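# Store the glue stick in the box drawer, then close it

## Task

Place the glue stick inside the drawer of the wooden box and push the drawer closed, leaving nothing sticking out.

## Robot and tools

Robot: two arms, left_arm and right_arm, each with a two-finger gripper whose fingers can fold. Scene frame: origin at table height midway between the nominal bases, +z up, +x out over the table, left_arm on the +y side. Calibrated bases: left_arm at (-0.008, +0.400, +0.050) m, quat_wxyz (+1.000, 0, 0, +0.007); right_arm at (-0.011, -0.398, +0.050) m, quat_wxyz (+1.000, 0, 0, -0.024). Every hand pose, target and velocity for an arm is in that arm's own base frame; the table and fixed cameras use the scene frame. Reported poses can be off by a few centimetres, more at long reach.

Gripper axes: fingers point along its +z, open and close along its y. end_effector_position is the point between the pads when shut; fingertips extend about 33 mm past it (only 9 mm when wide open).

The row (shared by all motion tools): one flat list of 20 numbers covering both arms, even if one arm is idle. Order: left x, y, z (metres), qw, qx, qy, qz (w first), left gripper position, force_limit, speed; then the same ten for the right arm. x y z and quaternion are an absolute pose for that gripper in its arm's base frame, not an offset. The last three per arm lie in [-1, 1]. position: +1 fully open (140 mm), about -0.8 pads touch, -1 closes until blocked. force_limit: grip strength, roughly 14 N at -1 up to 58 N at +1 for a slow close. speed: finger closing rate, about 30 mm/s at -1, 140 at 0, 250 at +1; faster closes squeeze much harder. Both start at +1. To keep an arm or gripper unchanged, resend its exact last pose and finger numbers; 0 is a real command, not a blank. Resend the same quaternion each row to hold orientation.

execute_actions(actions, cameras): actions is a list of actions; each action is a table of up to 15 rows, one per 1/30 s step; a short table repeats its final row. A target more than 0.6 m from the gripper along any of its axes is refused. Per step the controller clips the command to within 70 mm and 16 degrees of the measured pose, so the result's Hand target may fall short; continue in the next call. An empty actions list returns images and full state, including the scene number.

move(target, speed, blend, stop_force, zero, blocking, cameras): straight-line path for each gripper to the absolute pose in target (one row or up to 15 rows). speed in m/s, 0.002 to 1, default 0.25 (turns at twice that in rad/s). blend in metres rounds corners between listed targets; 0 stops at each. It does not avoid obstacles or the other arm; the hand lags and overshoots more at high speed. stop_force (12 to 80 N) ends an arm's path when push against its travel exceeds that; use it only slowly and without turning the gripper, since arms are stiff and hitting at normal speed nearly always faults. Omit it when backing off a contact. zero=false accumulates push from the last zero. blocking=false returns early while the move continues (not allowed with stop_force). Result adds a move: line such as done, off_target, moving, held or fault; limits=paced means clipping, limits=held means a check blocked steps.

wait(seconds 0 to 10): let time pass holding commands. stop(): brake a running move. zoom_image(camera, region [x0,y0,x1,y1] pixels, max 504 each side) on cam_head_left, cam_head_right, cam_high, cam_left_wrist or cam_right_wrist (896x504 each). finished_scene(scene): end the current scene with its number; irreversible, so only after the drawer is shut with the glue stick inside.

Reading results: object_status 0 moving, 1 blocked while opening, 2 blocked while closing (a grip), 3 reached commanded position or pads met (maybe nothing held). Confirm a grip by status 2. position_measured is in counts: 3 open, ~75 = 100 mm, 139 = 60 mm, 200 = 20 mm, 230 pads touching. Flange force is the estimated outside force on the gripper in its own axes, includes held weight, is noisy, and may say no reading. Joint velocities 'within noise' means the arm is still. MOTOR HOT warns of overheating.

Grip advice: hold thin parts with the outer quarter of the pads near the tips; deeper in, fingers fold and may drop or over-squeeze. A fingertip pushed into a surface folds easily and hides contact. To grip harder, raise force_limit and nudge position (-1 to -0.98); to soften, reopen and close slowly.

Hazards: joint torque over its limit (34.8 N m for the wrist and forearm joints, 139 for the rest) or 150 N external force triggers a 10 s fault stop; overheating brakes an arm for 30 s or more. Arms must not collide or squeeze each other; a clearance check helps but is not guaranteed. Avoid drops, slams, hard pushes, and anything leaving the table. Loose objects may get nudged occasionally, so check before closing the drawer.

Each tool is called after ">>>" as name([rows], argument=value, ...), one row to a line, values as JSON.

## Session

>>> execute_actions(actions=[])

Scene clock: 0.00 s.
left_arm: end_effector_position=(+0.3321, -0.6807, +0.0598) position_measured=3 object_status=3 end_effector_quat_wxyz=(+0.167, +0.651, -0.550, +0.496) | right_arm: end_effector_position=(+0.3461, -0.1994, +0.3023) position_measured=3 object_status=3 end_effector_quat_wxyz=(-0.068, -0.592, +0.752, -0.283)
Joint positions: left_arm=[-0.899 0.4 -0.414 -0.33 0.359 1.445] | right_arm=[0.351 -0.489 -0.538 0.592 -1.485 -0.628]
Joint velocities: within noise
Flange force (N): no reading
Hand target: left_arm +0.3321, -0.6807, +0.0598; +0.167, +0.651, -0.550, +0.496 | right_arm +0.3461, -0.1994, +0.3023; -0.068, -0.592, +0.752, -0.283
Tool commands: left_gripper/position=+1.0 left_gripper/force_limit=+1.0 left_gripper/speed=+1.0 right_gripper/position=+1.0 right_gripper/force_limit=+1.0 right_gripper/speed=+1.0

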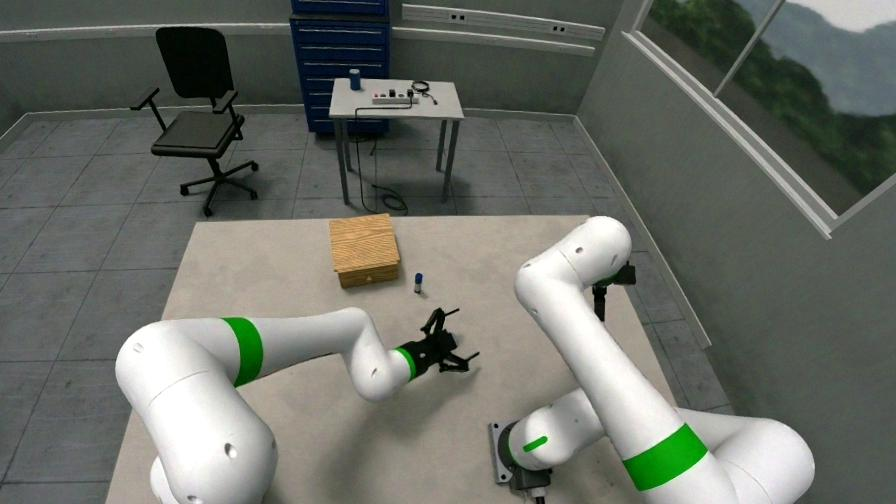

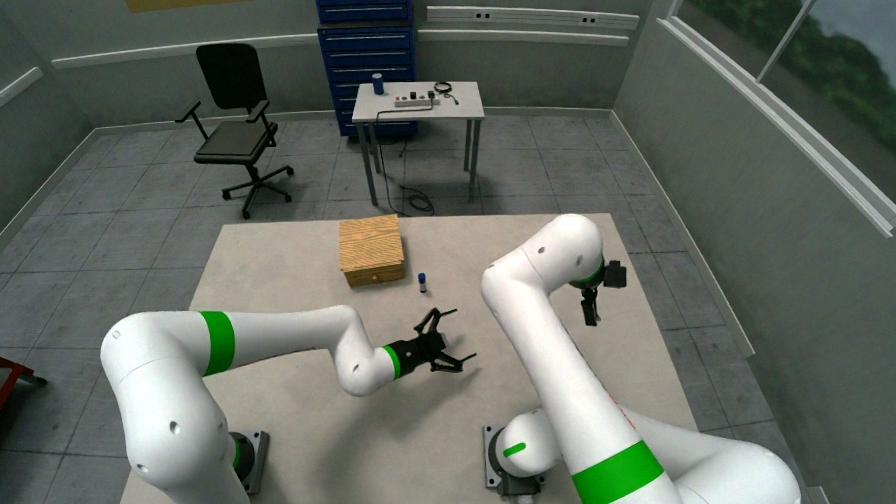

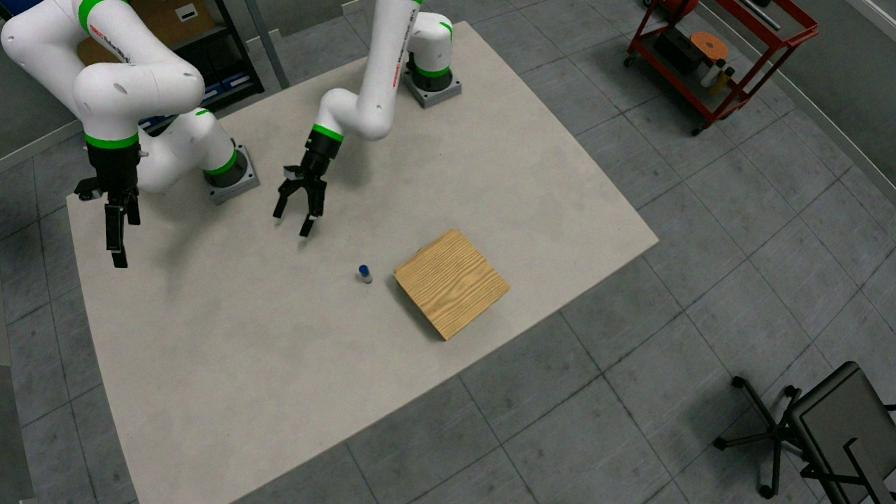

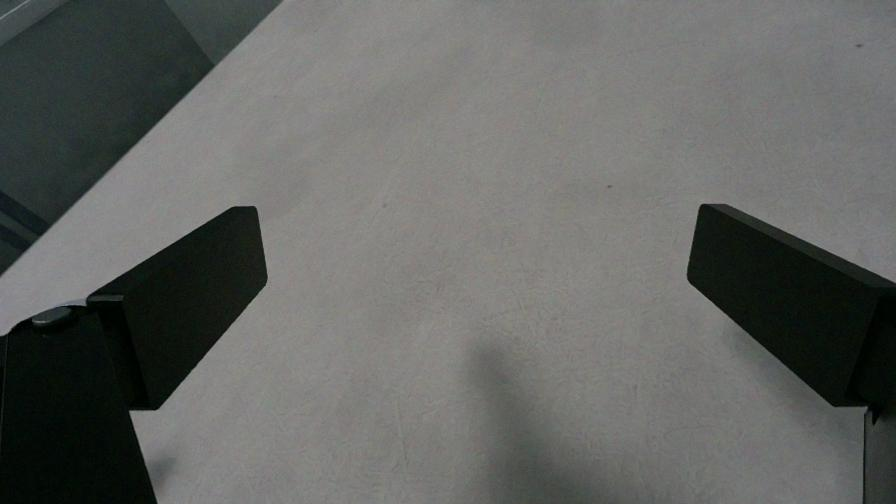

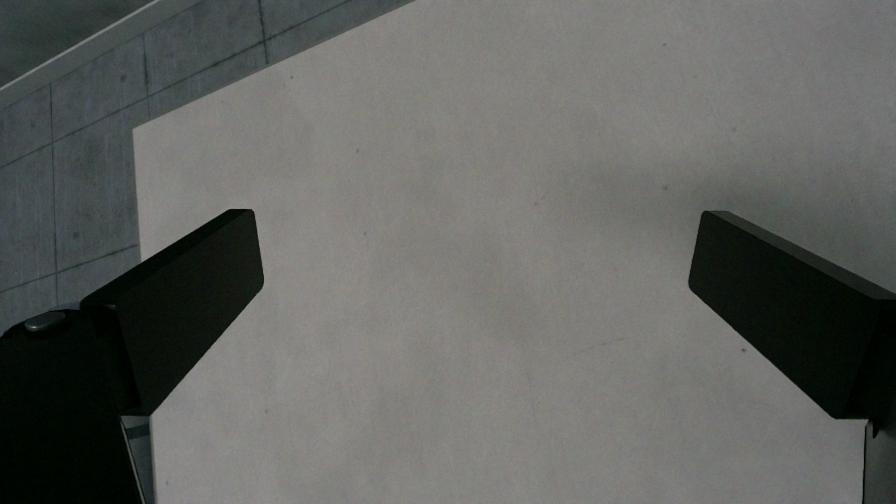

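>>> zoom_image(camera="cam_head_left", region=[300, 200, 460, 310])

>>> zoom_image(camera="cam_high", region=[320, 200, 540, 360])

>>> zoom_image(camera="cam_head_right", region=[310, 200, 470, 310])

Scaled by 3.150 from the camera's 896x504 image, which has a finer 1280x720 frame.

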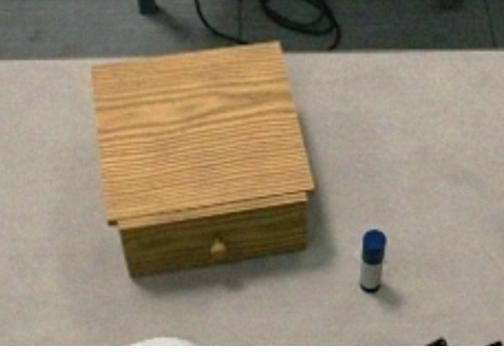

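Scaled by 2.291 from the camera's 896x504 image, which has a finer 1280x720 frame.

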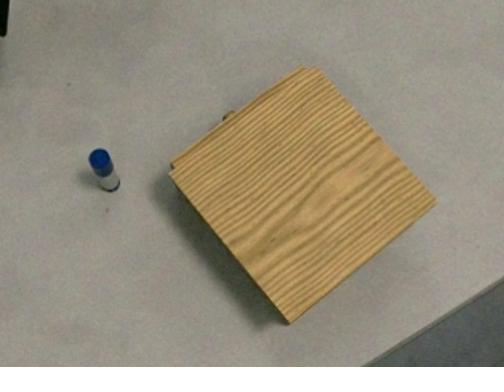

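Scaled by 3.150 from the camera's 896x504 image, which has a finer 1280x720 frame.

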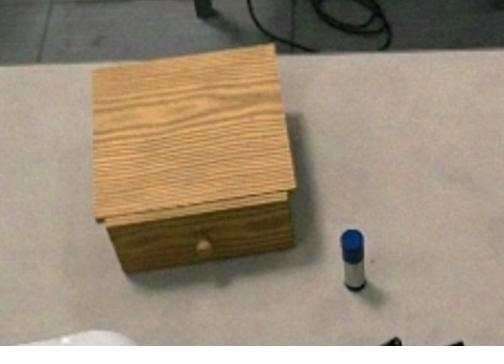

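>>> move(target=[0.4545,-0.256,0.25,0,0.866,0,0.5,1,1,1,0.3461,-0.1994,0.3023,-0.068,-0.592,0.752,-0.283,1,1,1], cameras=["all"])

Scene clock: 5.17 s.
left_arm: end_effector_position=(+0.4545, -0.2561, +0.2500) position_measured=3 object_status=3 end_effector_quat_wxyz=(+0.000, +0.866, +0.000, +0.500) | right_arm: end_effector_position=(+0.3461, -0.1994, +0.3023) position_measured=3 object_status=3 end_effector_quat_wxyz=(-0.068, -0.592, +0.752, -0.283)
Joint positions: left_arm=[-1.167 -0.326 -0.94 1.832 0.969 0.424] | right_arm=[0.349 -0.488 -0.537 0.591 -1.485 -0.627]
Flange force (N): left_arm=[-2.6 -4.7 -4.7] | right_arm=[5.8 -3.0 1.1]
Hand target: left_arm +0.4545, -0.2560, +0.2500; +0.000, +0.866, +0.000, +0.500 | right_arm +0.3461, -0.1994, +0.3023; -0.068, -0.592, +0.752, -0.283
Off the commanded pose: left_arm 0.000 m, 0 deg | right_arm 0.000 m, 0 deg.
move: done

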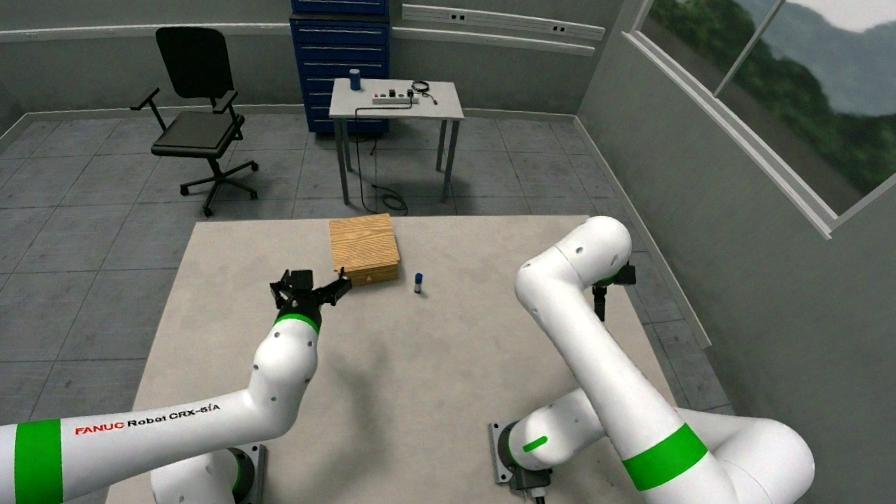

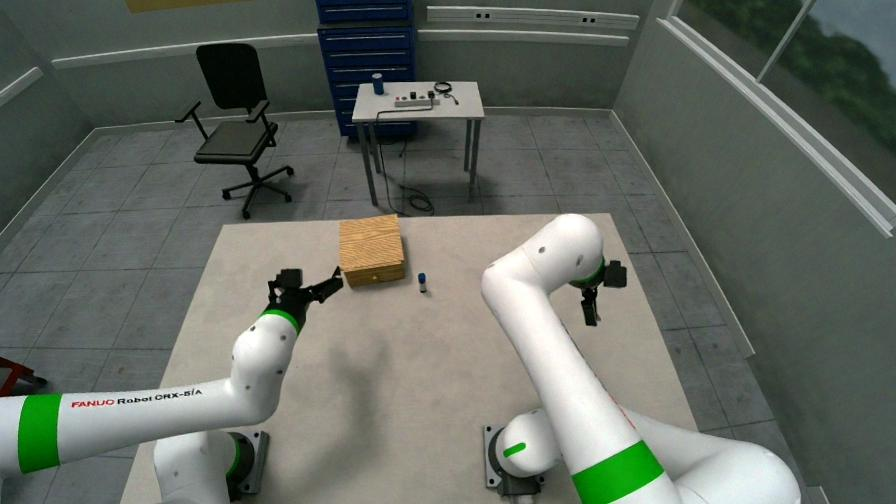

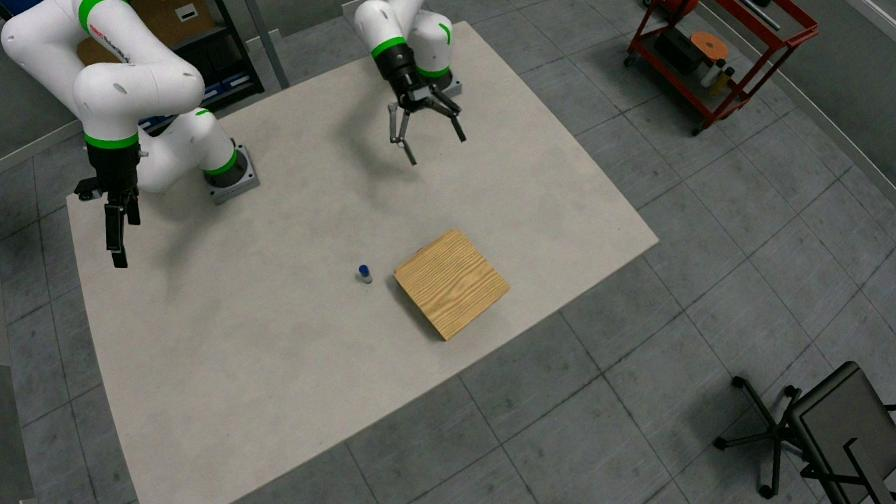

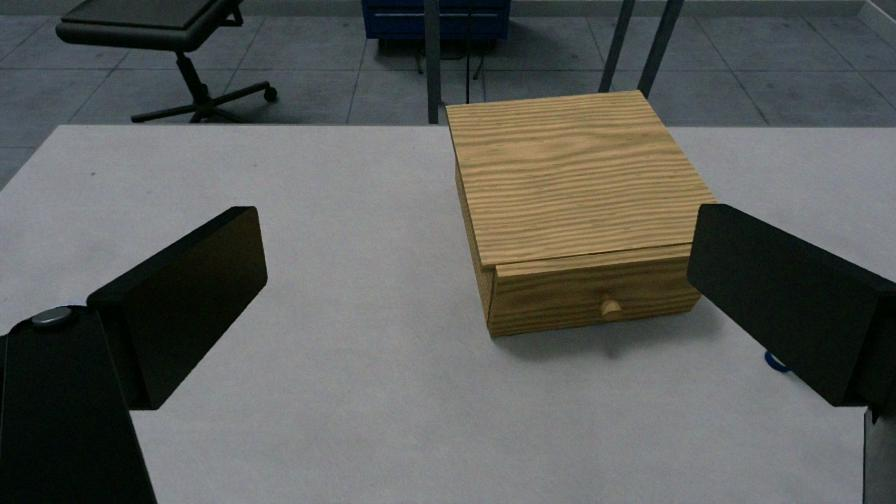

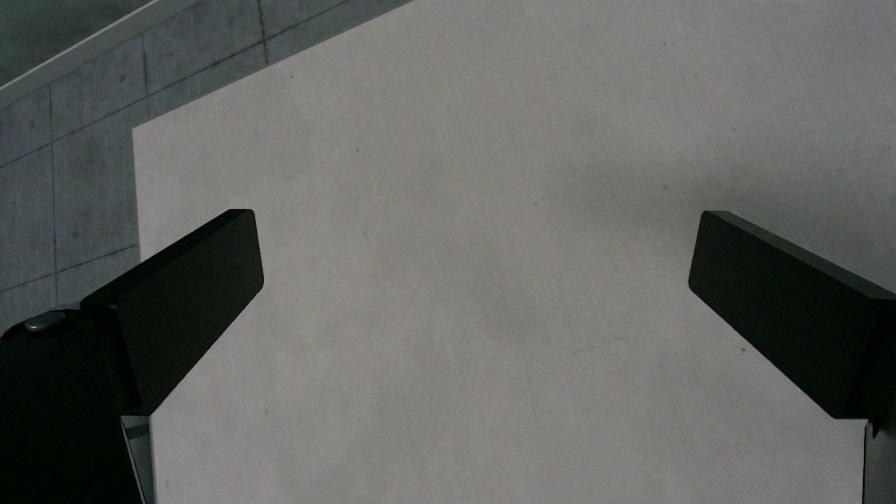

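>>> move(target=[0.4545,-0.356,0.25,0,0.866,0,0.5,1,1,1,0.3461,-0.1994,0.3023,-0.068,-0.592,0.752,-0.283,1,1,1], cameras=["all"])

>>> zoom_image(camera="cam_left_wrist", region=[280, 60, 740, 380])

Scene clock: 6.23 s.
left_arm: end_effector_position=(+0.4544, -0.3561, +0.2500) position_measured=3 object_status=3 end_effector_quat_wxyz=(+0.000, +0.866, +0.000, +0.500) | right_arm: end_effector_position=(+0.3461, -0.1994, +0.3023) position_measured=3 object_status=3 end_effector_quat_wxyz=(-0.068, -0.592, +0.752, -0.283)
Joint positions: left_arm=[-1.277 -0.081 -0.742 1.853 1.041 0.505] | right_arm=[0.349 -0.488 -0.537 0.591 -1.485 -0.627]
Flange force (N): left_arm=[-0.7 -6.9 -2.7] | right_arm=[5.6 -3.1 1.0]
Hand target: left_arm +0.4545, -0.3560, +0.2500; +0.000, +0.866, +0.000, +0.500 | right_arm +0.3461, -0.1994, +0.3023; -0.068, -0.592, +0.752, -0.283
Off the commanded pose: left_arm 0.000 m, 0 deg | right_arm 0.000 m, 0 deg.
move: done

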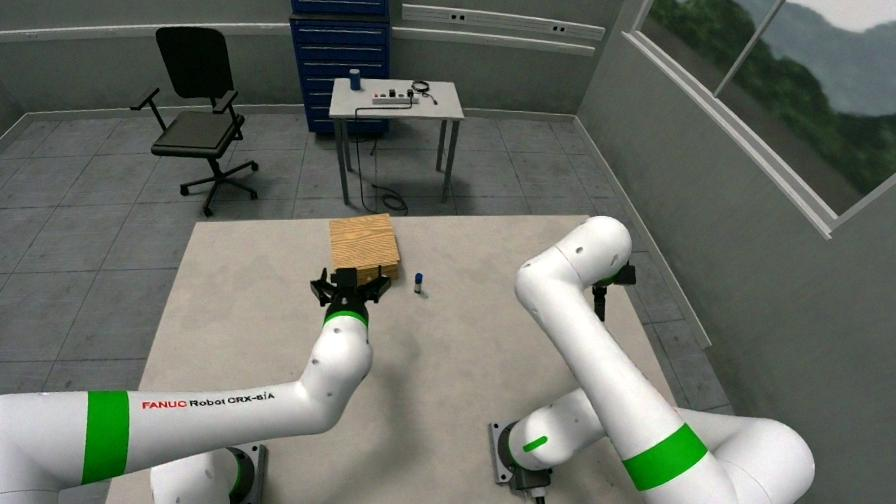

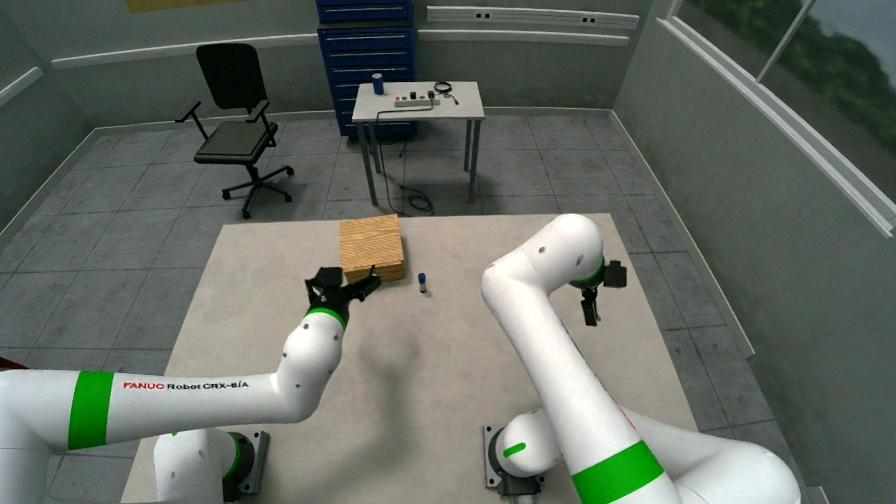

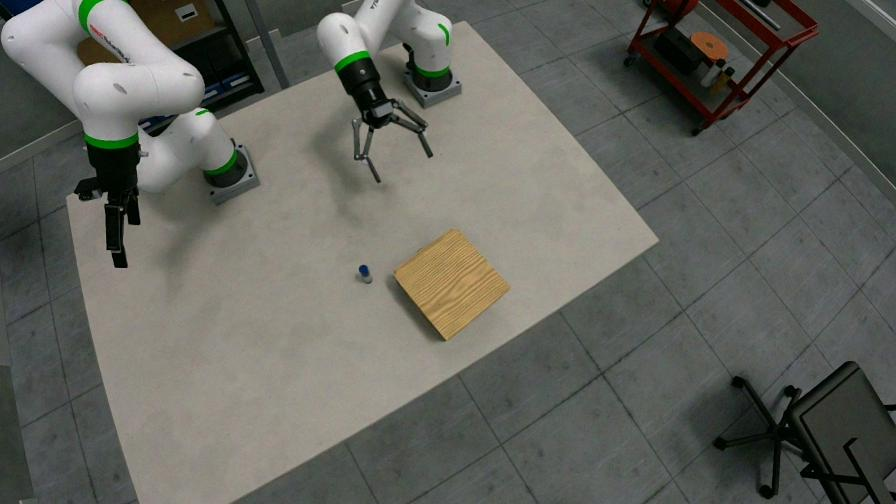

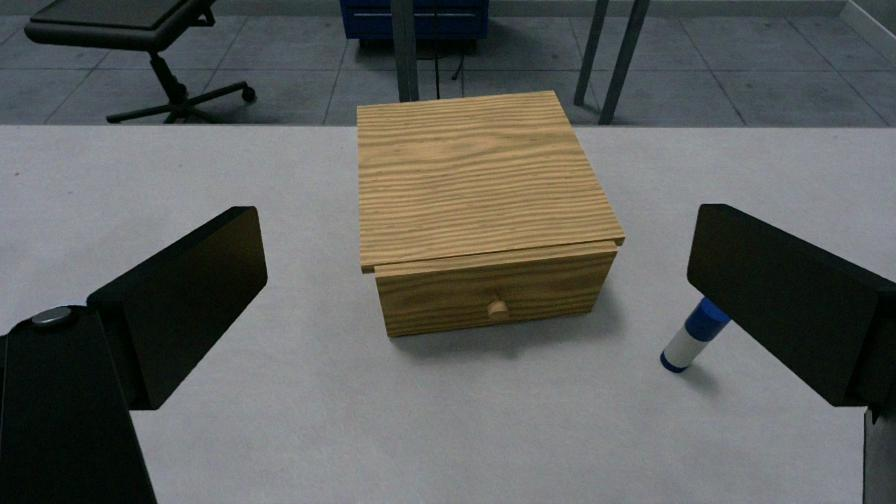

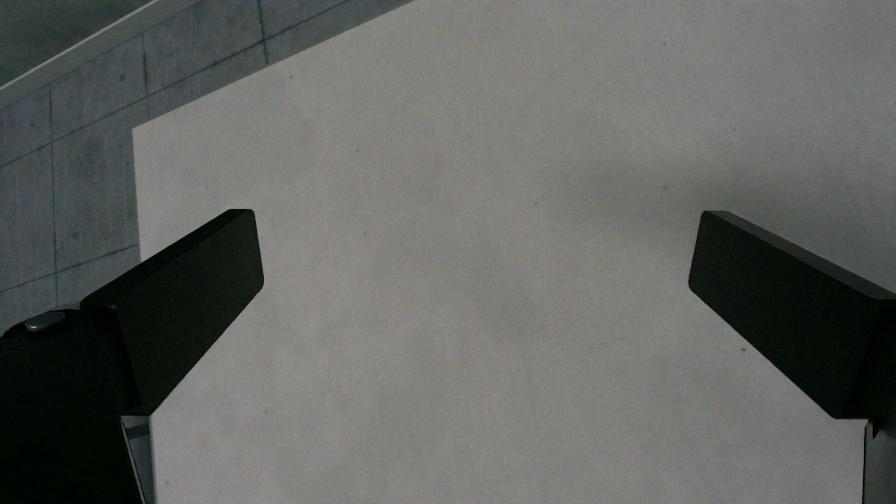

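Scaled by 1.096 from the camera's 896x504 image, which has a finer 1280x720 frame.

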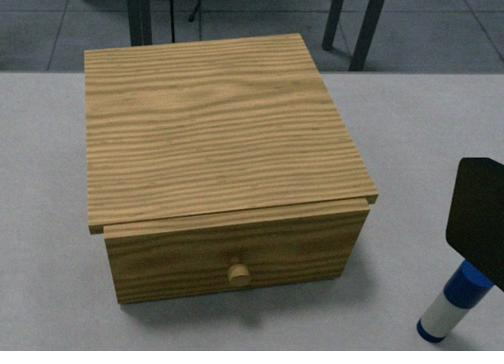

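>>> move(target=[0.5545,-0.3761,0.25,0,0.866,0,0.5,1,1,1,0.3461,-0.1994,0.3023,-0.068,-0.592,0.752,-0.283,1,1,1], cameras=["cam_left_wrist","cam_high"])

>>> move(target=[0.5545,-0.3761,0.20,0,0.866,0,0.5,1,1,1,0.3461,-0.1994,0.3023,-0.068,-0.592,0.752,-0.283,1,1,1], cameras=["cam_left_wrist"])

Scene clock: 7.43 s.
left_arm: end_effector_position=(+0.5545, -0.3761, +0.2500) position_measured=3 object_status=3 end_effector_quat_wxyz=(+0.000, +0.866, +0.000, +0.500) | right_arm: end_effector_position=(+0.3461, -0.1994, +0.3023) position_measured=3 object_status=3 end_effector_quat_wxyz=(-0.068, -0.592, +0.752, -0.283)
Joint positions: left_arm=[-1.038 0.077 -0.591 1.731 0.857 0.462] | right_arm=[0.349 -0.488 -0.537 0.591 -1.485 -0.627]
Flange force (N): left_arm=[-1.5 -5.7 -1.9] | right_arm=[5.0 -2.9 0.5]
Hand target: left_arm +0.5545, -0.3761, +0.2500; +0.000, +0.866, +0.000, +0.500 | right_arm +0.3461, -0.1994, +0.3023; -0.068, -0.592, +0.752, -0.283
Off the commanded pose: left_arm 0.000 m, 0 deg | right_arm 0.000 m, 0 deg.
move: done
Images, in order (width x height): cam_high 896x504, cam_left_wrist 896x504.

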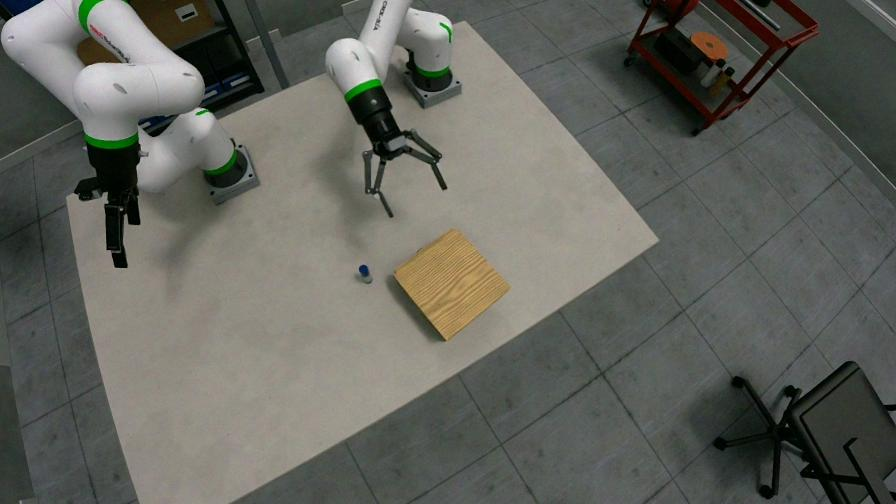

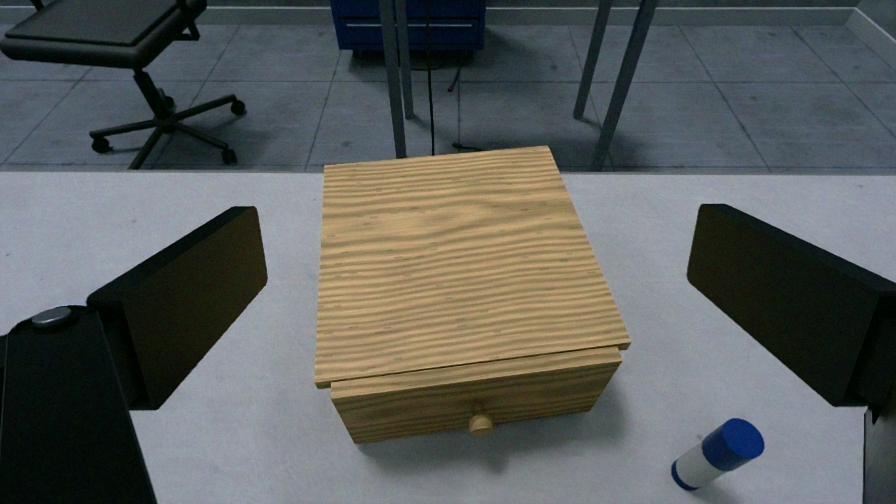

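Scene clock: 8.23 s.
left_arm: end_effector_position=(+0.5545, -0.3761, +0.2000) position_measured=3 object_status=3 end_effector_quat_wxyz=(+0.000, +0.866, +0.000, +0.500) | right_arm: end_effector_position=(+0.3461, -0.1994, +0.3023) position_measured=3 object_status=3 end_effector_quat_wxyz=(-0.068, -0.592, +0.752, -0.283)
Joint positions: left_arm=[-1 0.132 -0.656 1.6 0.817 0.62] | right_arm=[0.349 -0.488 -0.537 0.591 -1.485 -0.627]
Flange force (N): left_arm=[-0.9 -5.4 -3.4] | right_arm=[5.7 -3.6 1.0]
Hand target: left_arm +0.5545, -0.3761, +0.2000; +0.000, +0.866, +0.000, +0.500 | right_arm +0.3461, -0.1994, +0.3023; -0.068, -0.592, +0.752, -0.283
Off the commanded pose: left_arm 0.000 m, 0 deg | right_arm 0.000 m, 0 deg.
move: done
Images, in order (width x height): cam_left_wrist 896x504.

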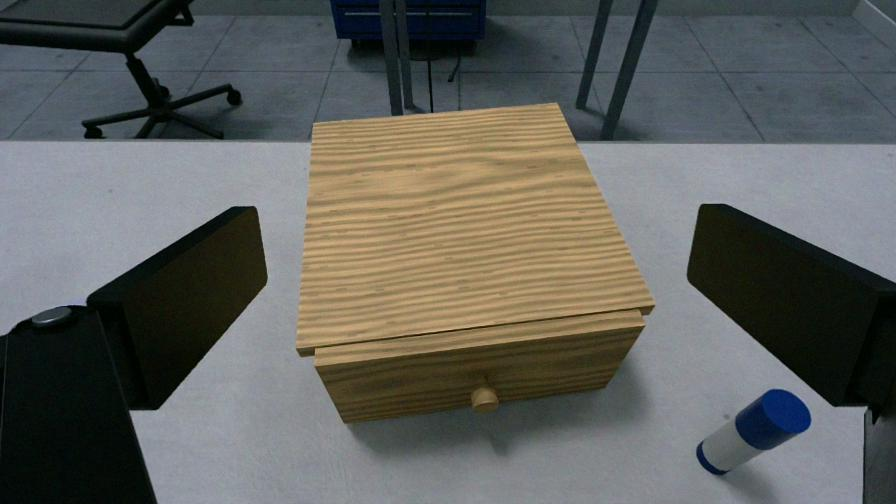

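>>> move(target=[0.42,-0.3761,0.10,0,0.766,0,0.643,1,1,1,0.3461,-0.1994,0.3023,-0.068,-0.592,0.752,-0.283,1,1,1], cameras=["cam_left_wrist"])

>>> move(target=[0.42,-0.3761,0.05,0,0.766,0,0.643,1,1,1,0.3461,-0.1994,0.3023,-0.068,-0.592,0.752,-0.283,1,1,1], cameras=["cam_left_wrist"])

Scene clock: 11.53 s.
left_arm: end_effector_position=(+0.4200, -0.3761, +0.1000) position_measured=3 object_status=3 end_effector_quat_wxyz=(+0.000, +0.766, +0.000, +0.643) | right_arm: end_effector_position=(+0.3461, -0.1994, +0.3023) position_measured=3 object_status=3 end_effector_quat_wxyz=(-0.068, -0.592, +0.752, -0.283)
Joint positions: left_arm=[-1.317 0.43 -0.94 1.357 1.35 1.371] | right_arm=[0.349 -0.488 -0.537 0.591 -1.485 -0.627]
Flange force (N): left_arm=[5.0 -4.9 -1.7] | right_arm=[5.8 -3.7 0.7]
Hand target: left_arm +0.4200, -0.3761, +0.1000; +0.000, +0.766, +0.000, +0.643 | right_arm +0.3461, -0.1994, +0.3023; -0.068, -0.592, +0.752, -0.283
Off the commanded pose: left_arm 0.000 m, 0 deg | right_arm 0.000 m, 0 deg.
move: done
Images, in order (width x height): cam_left_wrist 896x504.

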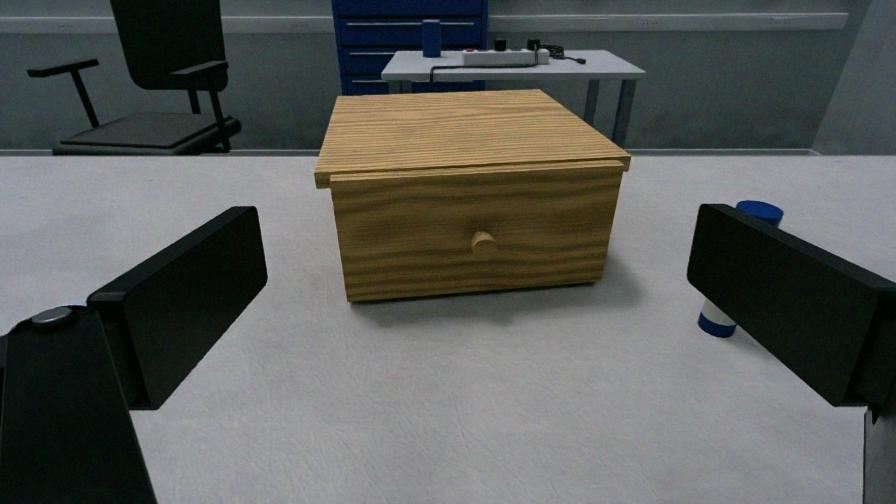

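Scene clock: 12.30 s.
left_arm: end_effector_position=(+0.4200, -0.3761, +0.0500) position_measured=3 object_status=3 end_effector_quat_wxyz=(+0.000, +0.766, +0.000, +0.643) | right_arm: end_effector_position=(+0.3461, -0.1994, +0.3023) position_measured=3 object_status=3 end_effector_quat_wxyz=(-0.068, -0.592, +0.752, -0.283)
Joint positions: left_arm=[-1.305 0.569 -0.921 1.32 1.376 1.492] | right_arm=[0.349 -0.488 -0.537 0.591 -1.485 -0.627]
Flange force (N): left_arm=[5.1 -3.9 -1.6] | right_arm=[5.3 -4.2 0.6]
Hand target: left_arm +0.4200, -0.3761, +0.0500; +0.000, +0.766, +0.000, +0.643 | right_arm +0.3461, -0.1994, +0.3023; -0.068, -0.592, +0.752, -0.283
Off the commanded pose: left_arm 0.000 m, 0 deg | right_arm 0.000 m, 0 deg.
move: done
Images, in order (width x height): cam_left_wrist 896x504.

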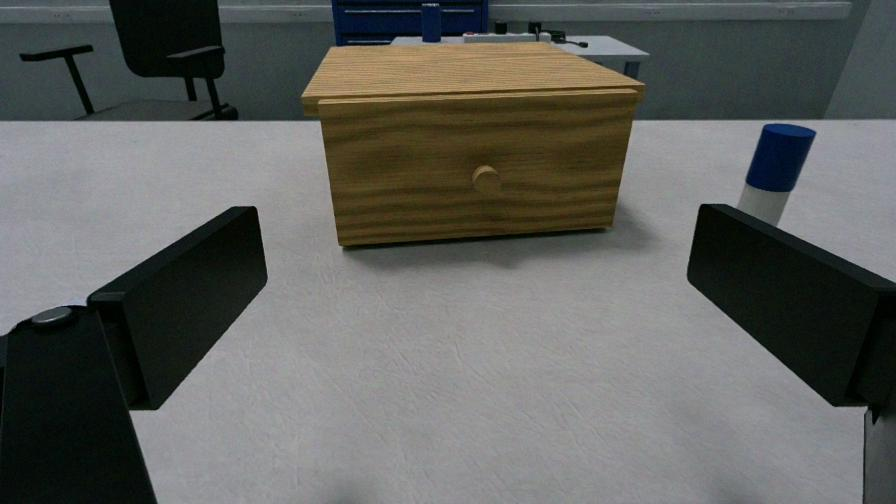

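>>> move(target=[0.479,-0.398,0.02,-0.0336,0.765,0.0401,0.642,-0.2,-0.5,0,0.3461,-0.1994,0.3023,-0.068,-0.592,0.752,-0.283,1,1,1], cameras=["cam_left_wrist","cam_head_left","cam_high"], speed=0.15)

Scene clock: 14.33 s.
left_arm: end_effector_position=(+0.4790, -0.3980, +0.0200) position_measured=154 object_status=0 end_effector_quat_wxyz=(-0.034, +0.765, +0.040, +0.642) | right_arm: end_effector_position=(+0.3461, -0.1994, +0.3023) position_measured=3 object_status=3 end_effector_quat_wxyz=(-0.068, -0.592, +0.752, -0.283)
Joint positions: left_arm=[-1.216 0.725 -0.717 1.345 1.366 1.443] | right_arm=[0.349 -0.488 -0.537 0.591 -1.485 -0.627]
Flange force (N): left_arm=[5.3 -4.3 -1.4] | right_arm=[5.5 -3.8 1.0]
Hand target: left_arm +0.4790, -0.3980, +0.0200; -0.034, +0.765, +0.040, +0.642 | right_arm +0.3461, -0.1994, +0.3023; -0.068, -0.592, +0.752, -0.283
Off the commanded pose: left_arm 0.000 m, 0 deg | right_arm 0.000 m, 0 deg.
move: done
Images, in order (width x height): cam_head_left 896x504, cam_high 896x504, cam_left_wrist 896x504.

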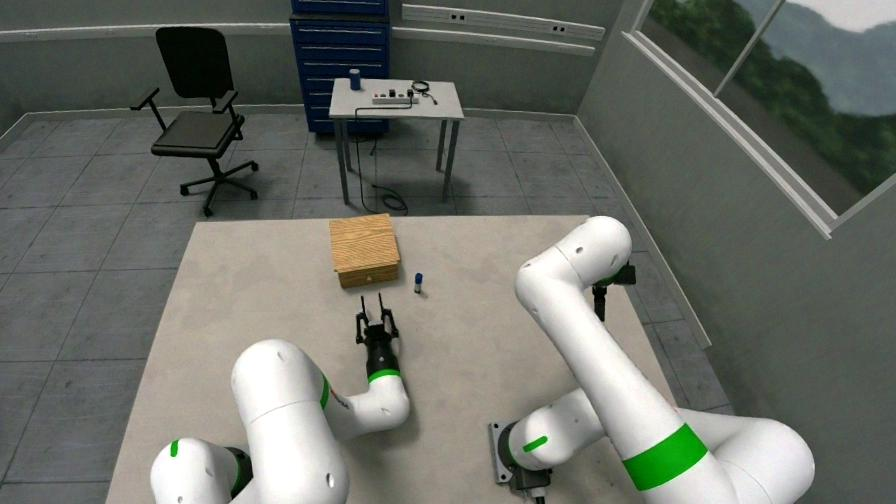

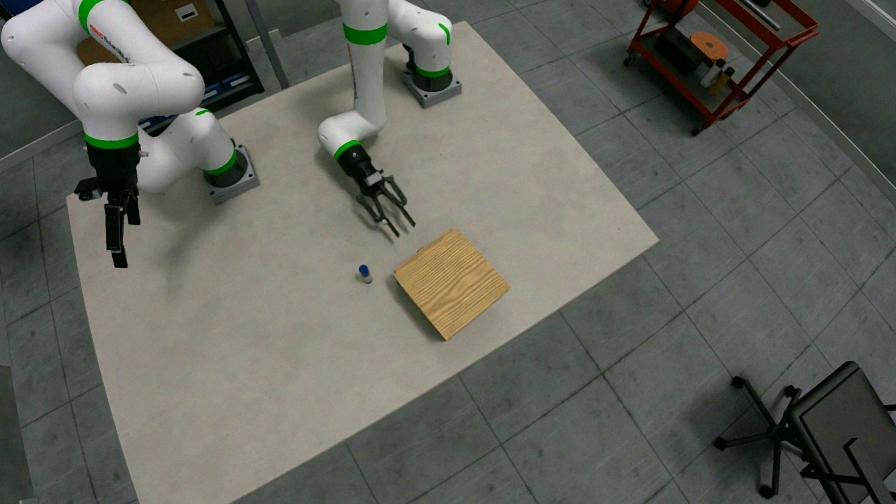

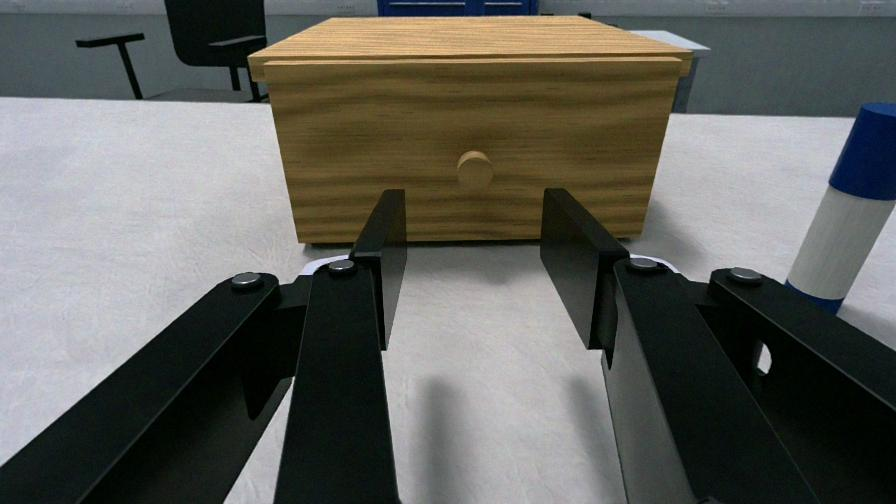

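>>> move(target=[0.519,-0.394,0.008,-0.0336,0.765,0.0401,0.642,-0.2,-0.5,0,0.3461,-0.1994,0.3023,-0.068,-0.592,0.752,-0.283,1,1,1], cameras=["cam_left_wrist"], speed=0.08)

Scene clock: 15.50 s.
left_arm: end_effector_position=(+0.5190, -0.3940, +0.0080) position_measured=154 object_status=3 end_effector_quat_wxyz=(-0.034, +0.765, +0.040, +0.642) | right_arm: end_effector_position=(+0.3461, -0.1994, +0.3023) position_measured=3 object_status=3 end_effector_quat_wxyz=(-0.068, -0.592, +0.752, -0.283)
Joint positions: left_arm=[-1.101 0.766 -0.676 1.23 1.352 1.448] | right_arm=[0.349 -0.488 -0.537 0.591 -1.485 -0.627]
Flange force (N): left_arm=[4.9 -3.8 -3.0] | right_arm=[5.7 -3.0 1.1]
Hand target: left_arm +0.5190, -0.3940, +0.0080; -0.034, +0.765, +0.040, +0.642 | right_arm +0.3461, -0.1994, +0.3023; -0.068, -0.592, +0.752, -0.283
Off the commanded pose: left_arm 0.000 m, 0 deg | right_arm 0.000 m, 0 deg.
move: done
Images, in order (width x height): cam_left_wrist 896x504.

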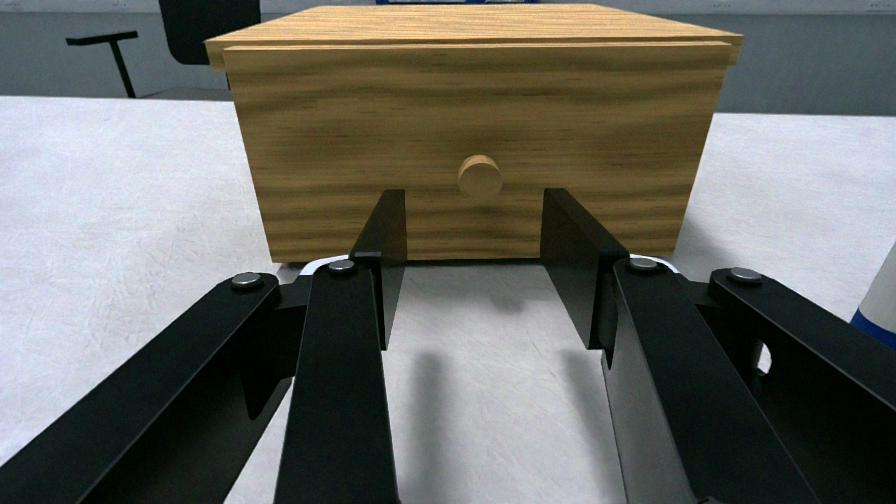

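>>> move(target=[0.539,-0.392,0.008,-0.0336,0.765,0.0401,0.642,-0.2,-0.5,0,0.3461,-0.1994,0.3023,-0.068,-0.592,0.752,-0.283,1,1,1], cameras=["cam_left_wrist"], speed=0.05, stop_force=15)

>>> zoom_image(camera="cam_left_wrist", region=[340, 100, 620, 320])

>>> execute_actions(actions=[], cameras=["cam_head_right","cam_high"])

>>> zoom_image(camera="cam_head_right", region=[310, 210, 470, 320])

>>> zoom_image(camera="cam_high", region=[340, 180, 500, 290])

Scene clock: 16.87 s.
left_arm: end_effector_position=(+0.5390, -0.3920, +0.0080) position_measured=154 object_status=3 end_effector_quat_wxyz=(-0.034, +0.765, +0.040, +0.642) | right_arm: end_effector_position=(+0.3461, -0.1994, +0.3023) position_measured=3 object_status=3 end_effector_quat_wxyz=(-0.068, -0.592, +0.752, -0.283)
Joint positions: left_arm=[-1.048 0.773 -0.656 1.18 1.34 1.437] | right_arm=[0.349 -0.488 -0.537 0.591 -1.485 -0.627]
Flange force (N): left_arm=[5.1 -4.3 -2.1] | right_arm=[5.4 -3.8 1.3]
Hand target: left_arm +0.5390, -0.3920, +0.0080; -0.034, +0.765, +0.040, +0.642 | right_arm +0.3461, -0.1994, +0.3023; -0.068, -0.592, +0.752, -0.283
Off the commanded pose: left_arm 0.000 m, 0 deg | right_arm 0.000 m, 0 deg.
move: done
Images, in order (width x height): cam_left_wrist 896x504.

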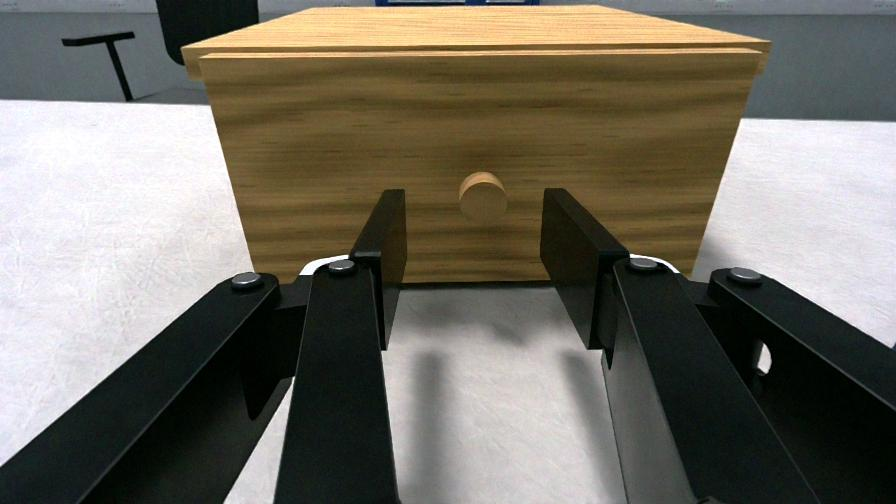

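Scaled by 1.800 from the camera's 896x504 image, which has a finer 1280x720 frame.

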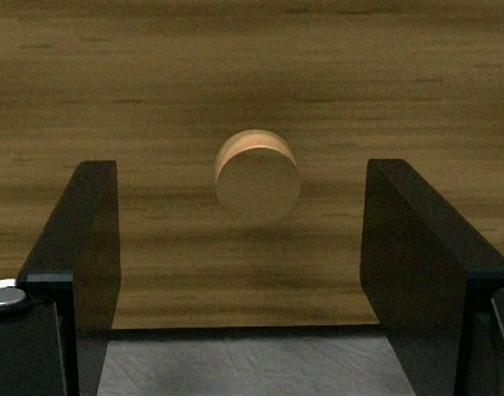

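Scene clock: 16.87 s.
left_arm: end_effector_position=(+0.5390, -0.3920, +0.0080) position_measured=154 object_status=3 end_effector_quat_wxyz=(-0.034, +0.765, +0.040, +0.642) | right_arm: end_effector_position=(+0.3461, -0.1994, +0.3023) position_measured=3 object_status=3 end_effector_quat_wxyz=(-0.068, -0.592, +0.752, -0.283)
Joint positions: left_arm=[-1.048 0.773 -0.656 1.18 1.34 1.437] | right_arm=[0.349 -0.488 -0.537 0.591 -1.485 -0.627]
Joint velocities: within noise
Flange force (N): left_arm=[5.1 -4.3 -2.1] | right_arm=[5.4 -3.8 1.3]
Hand target: left_arm +0.5390, -0.3920, +0.0080; -0.034, +0.765, +0.040, +0.642 | right_arm +0.3461, -0.1994, +0.3023; -0.068, -0.592, +0.752, -0.283
Tool commands: left_gripper/position=-0.2 left_gripper/force_limit=-0.5 left_gripper/speed=+0.0 right_gripper/position=+1.0 right_gripper/force_limit=+1.0 right_gripper/speed=+1.0
Off the commanded pose: left_arm 0.000 m, 0 deg | right_arm 0.000 m, 0 deg.
Images, in order (width x height): cam_head_right 896x504, cam_high 896x504.

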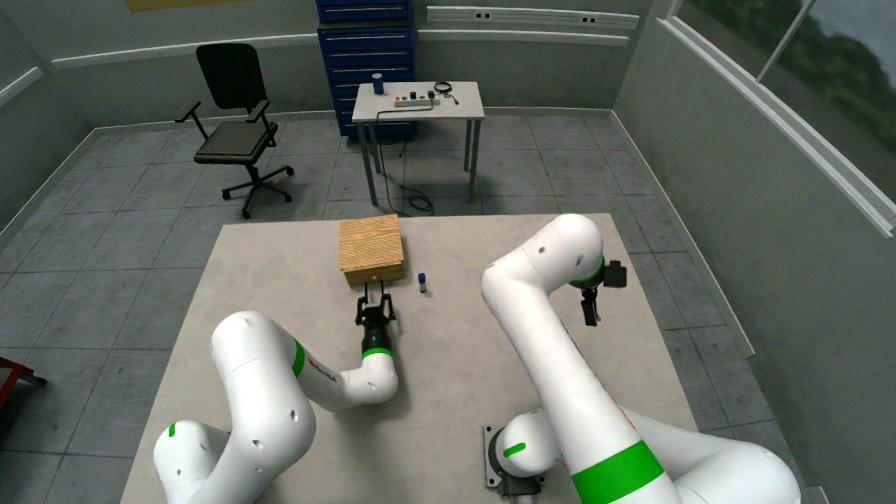

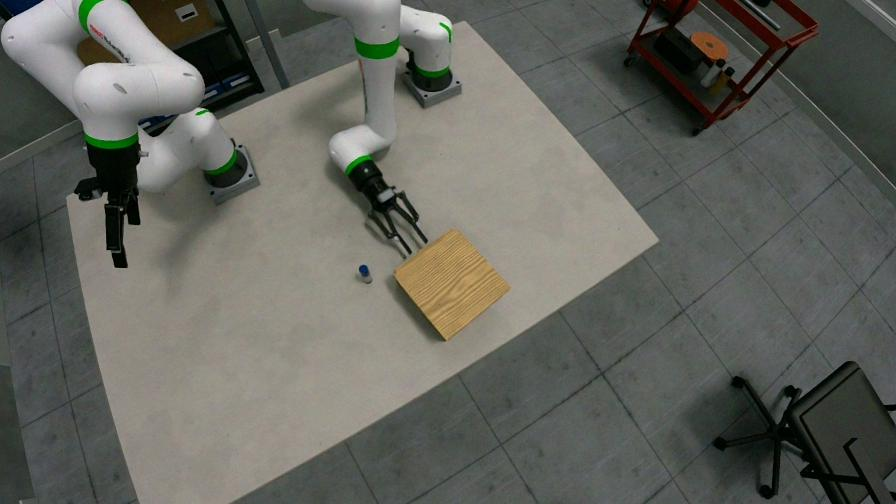

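Scaled by 3.150 from the camera's 896x504 image, which has a finer 1280x720 frame.

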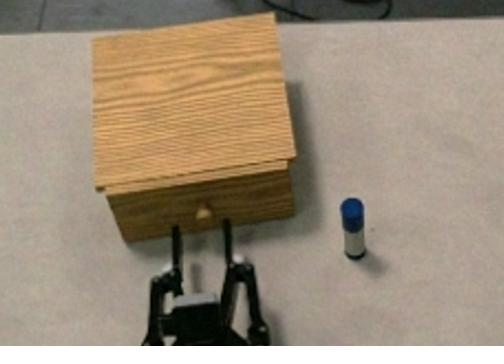

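Scaled by 3.150 from the camera's 896x504 image, which has a finer 1280x720 frame.

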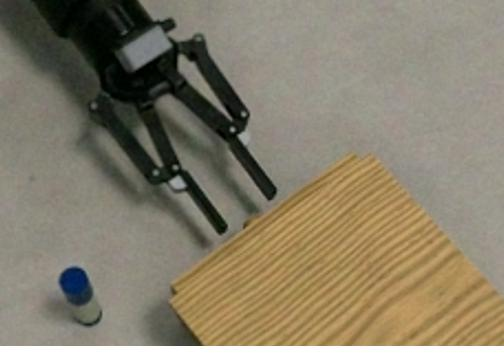

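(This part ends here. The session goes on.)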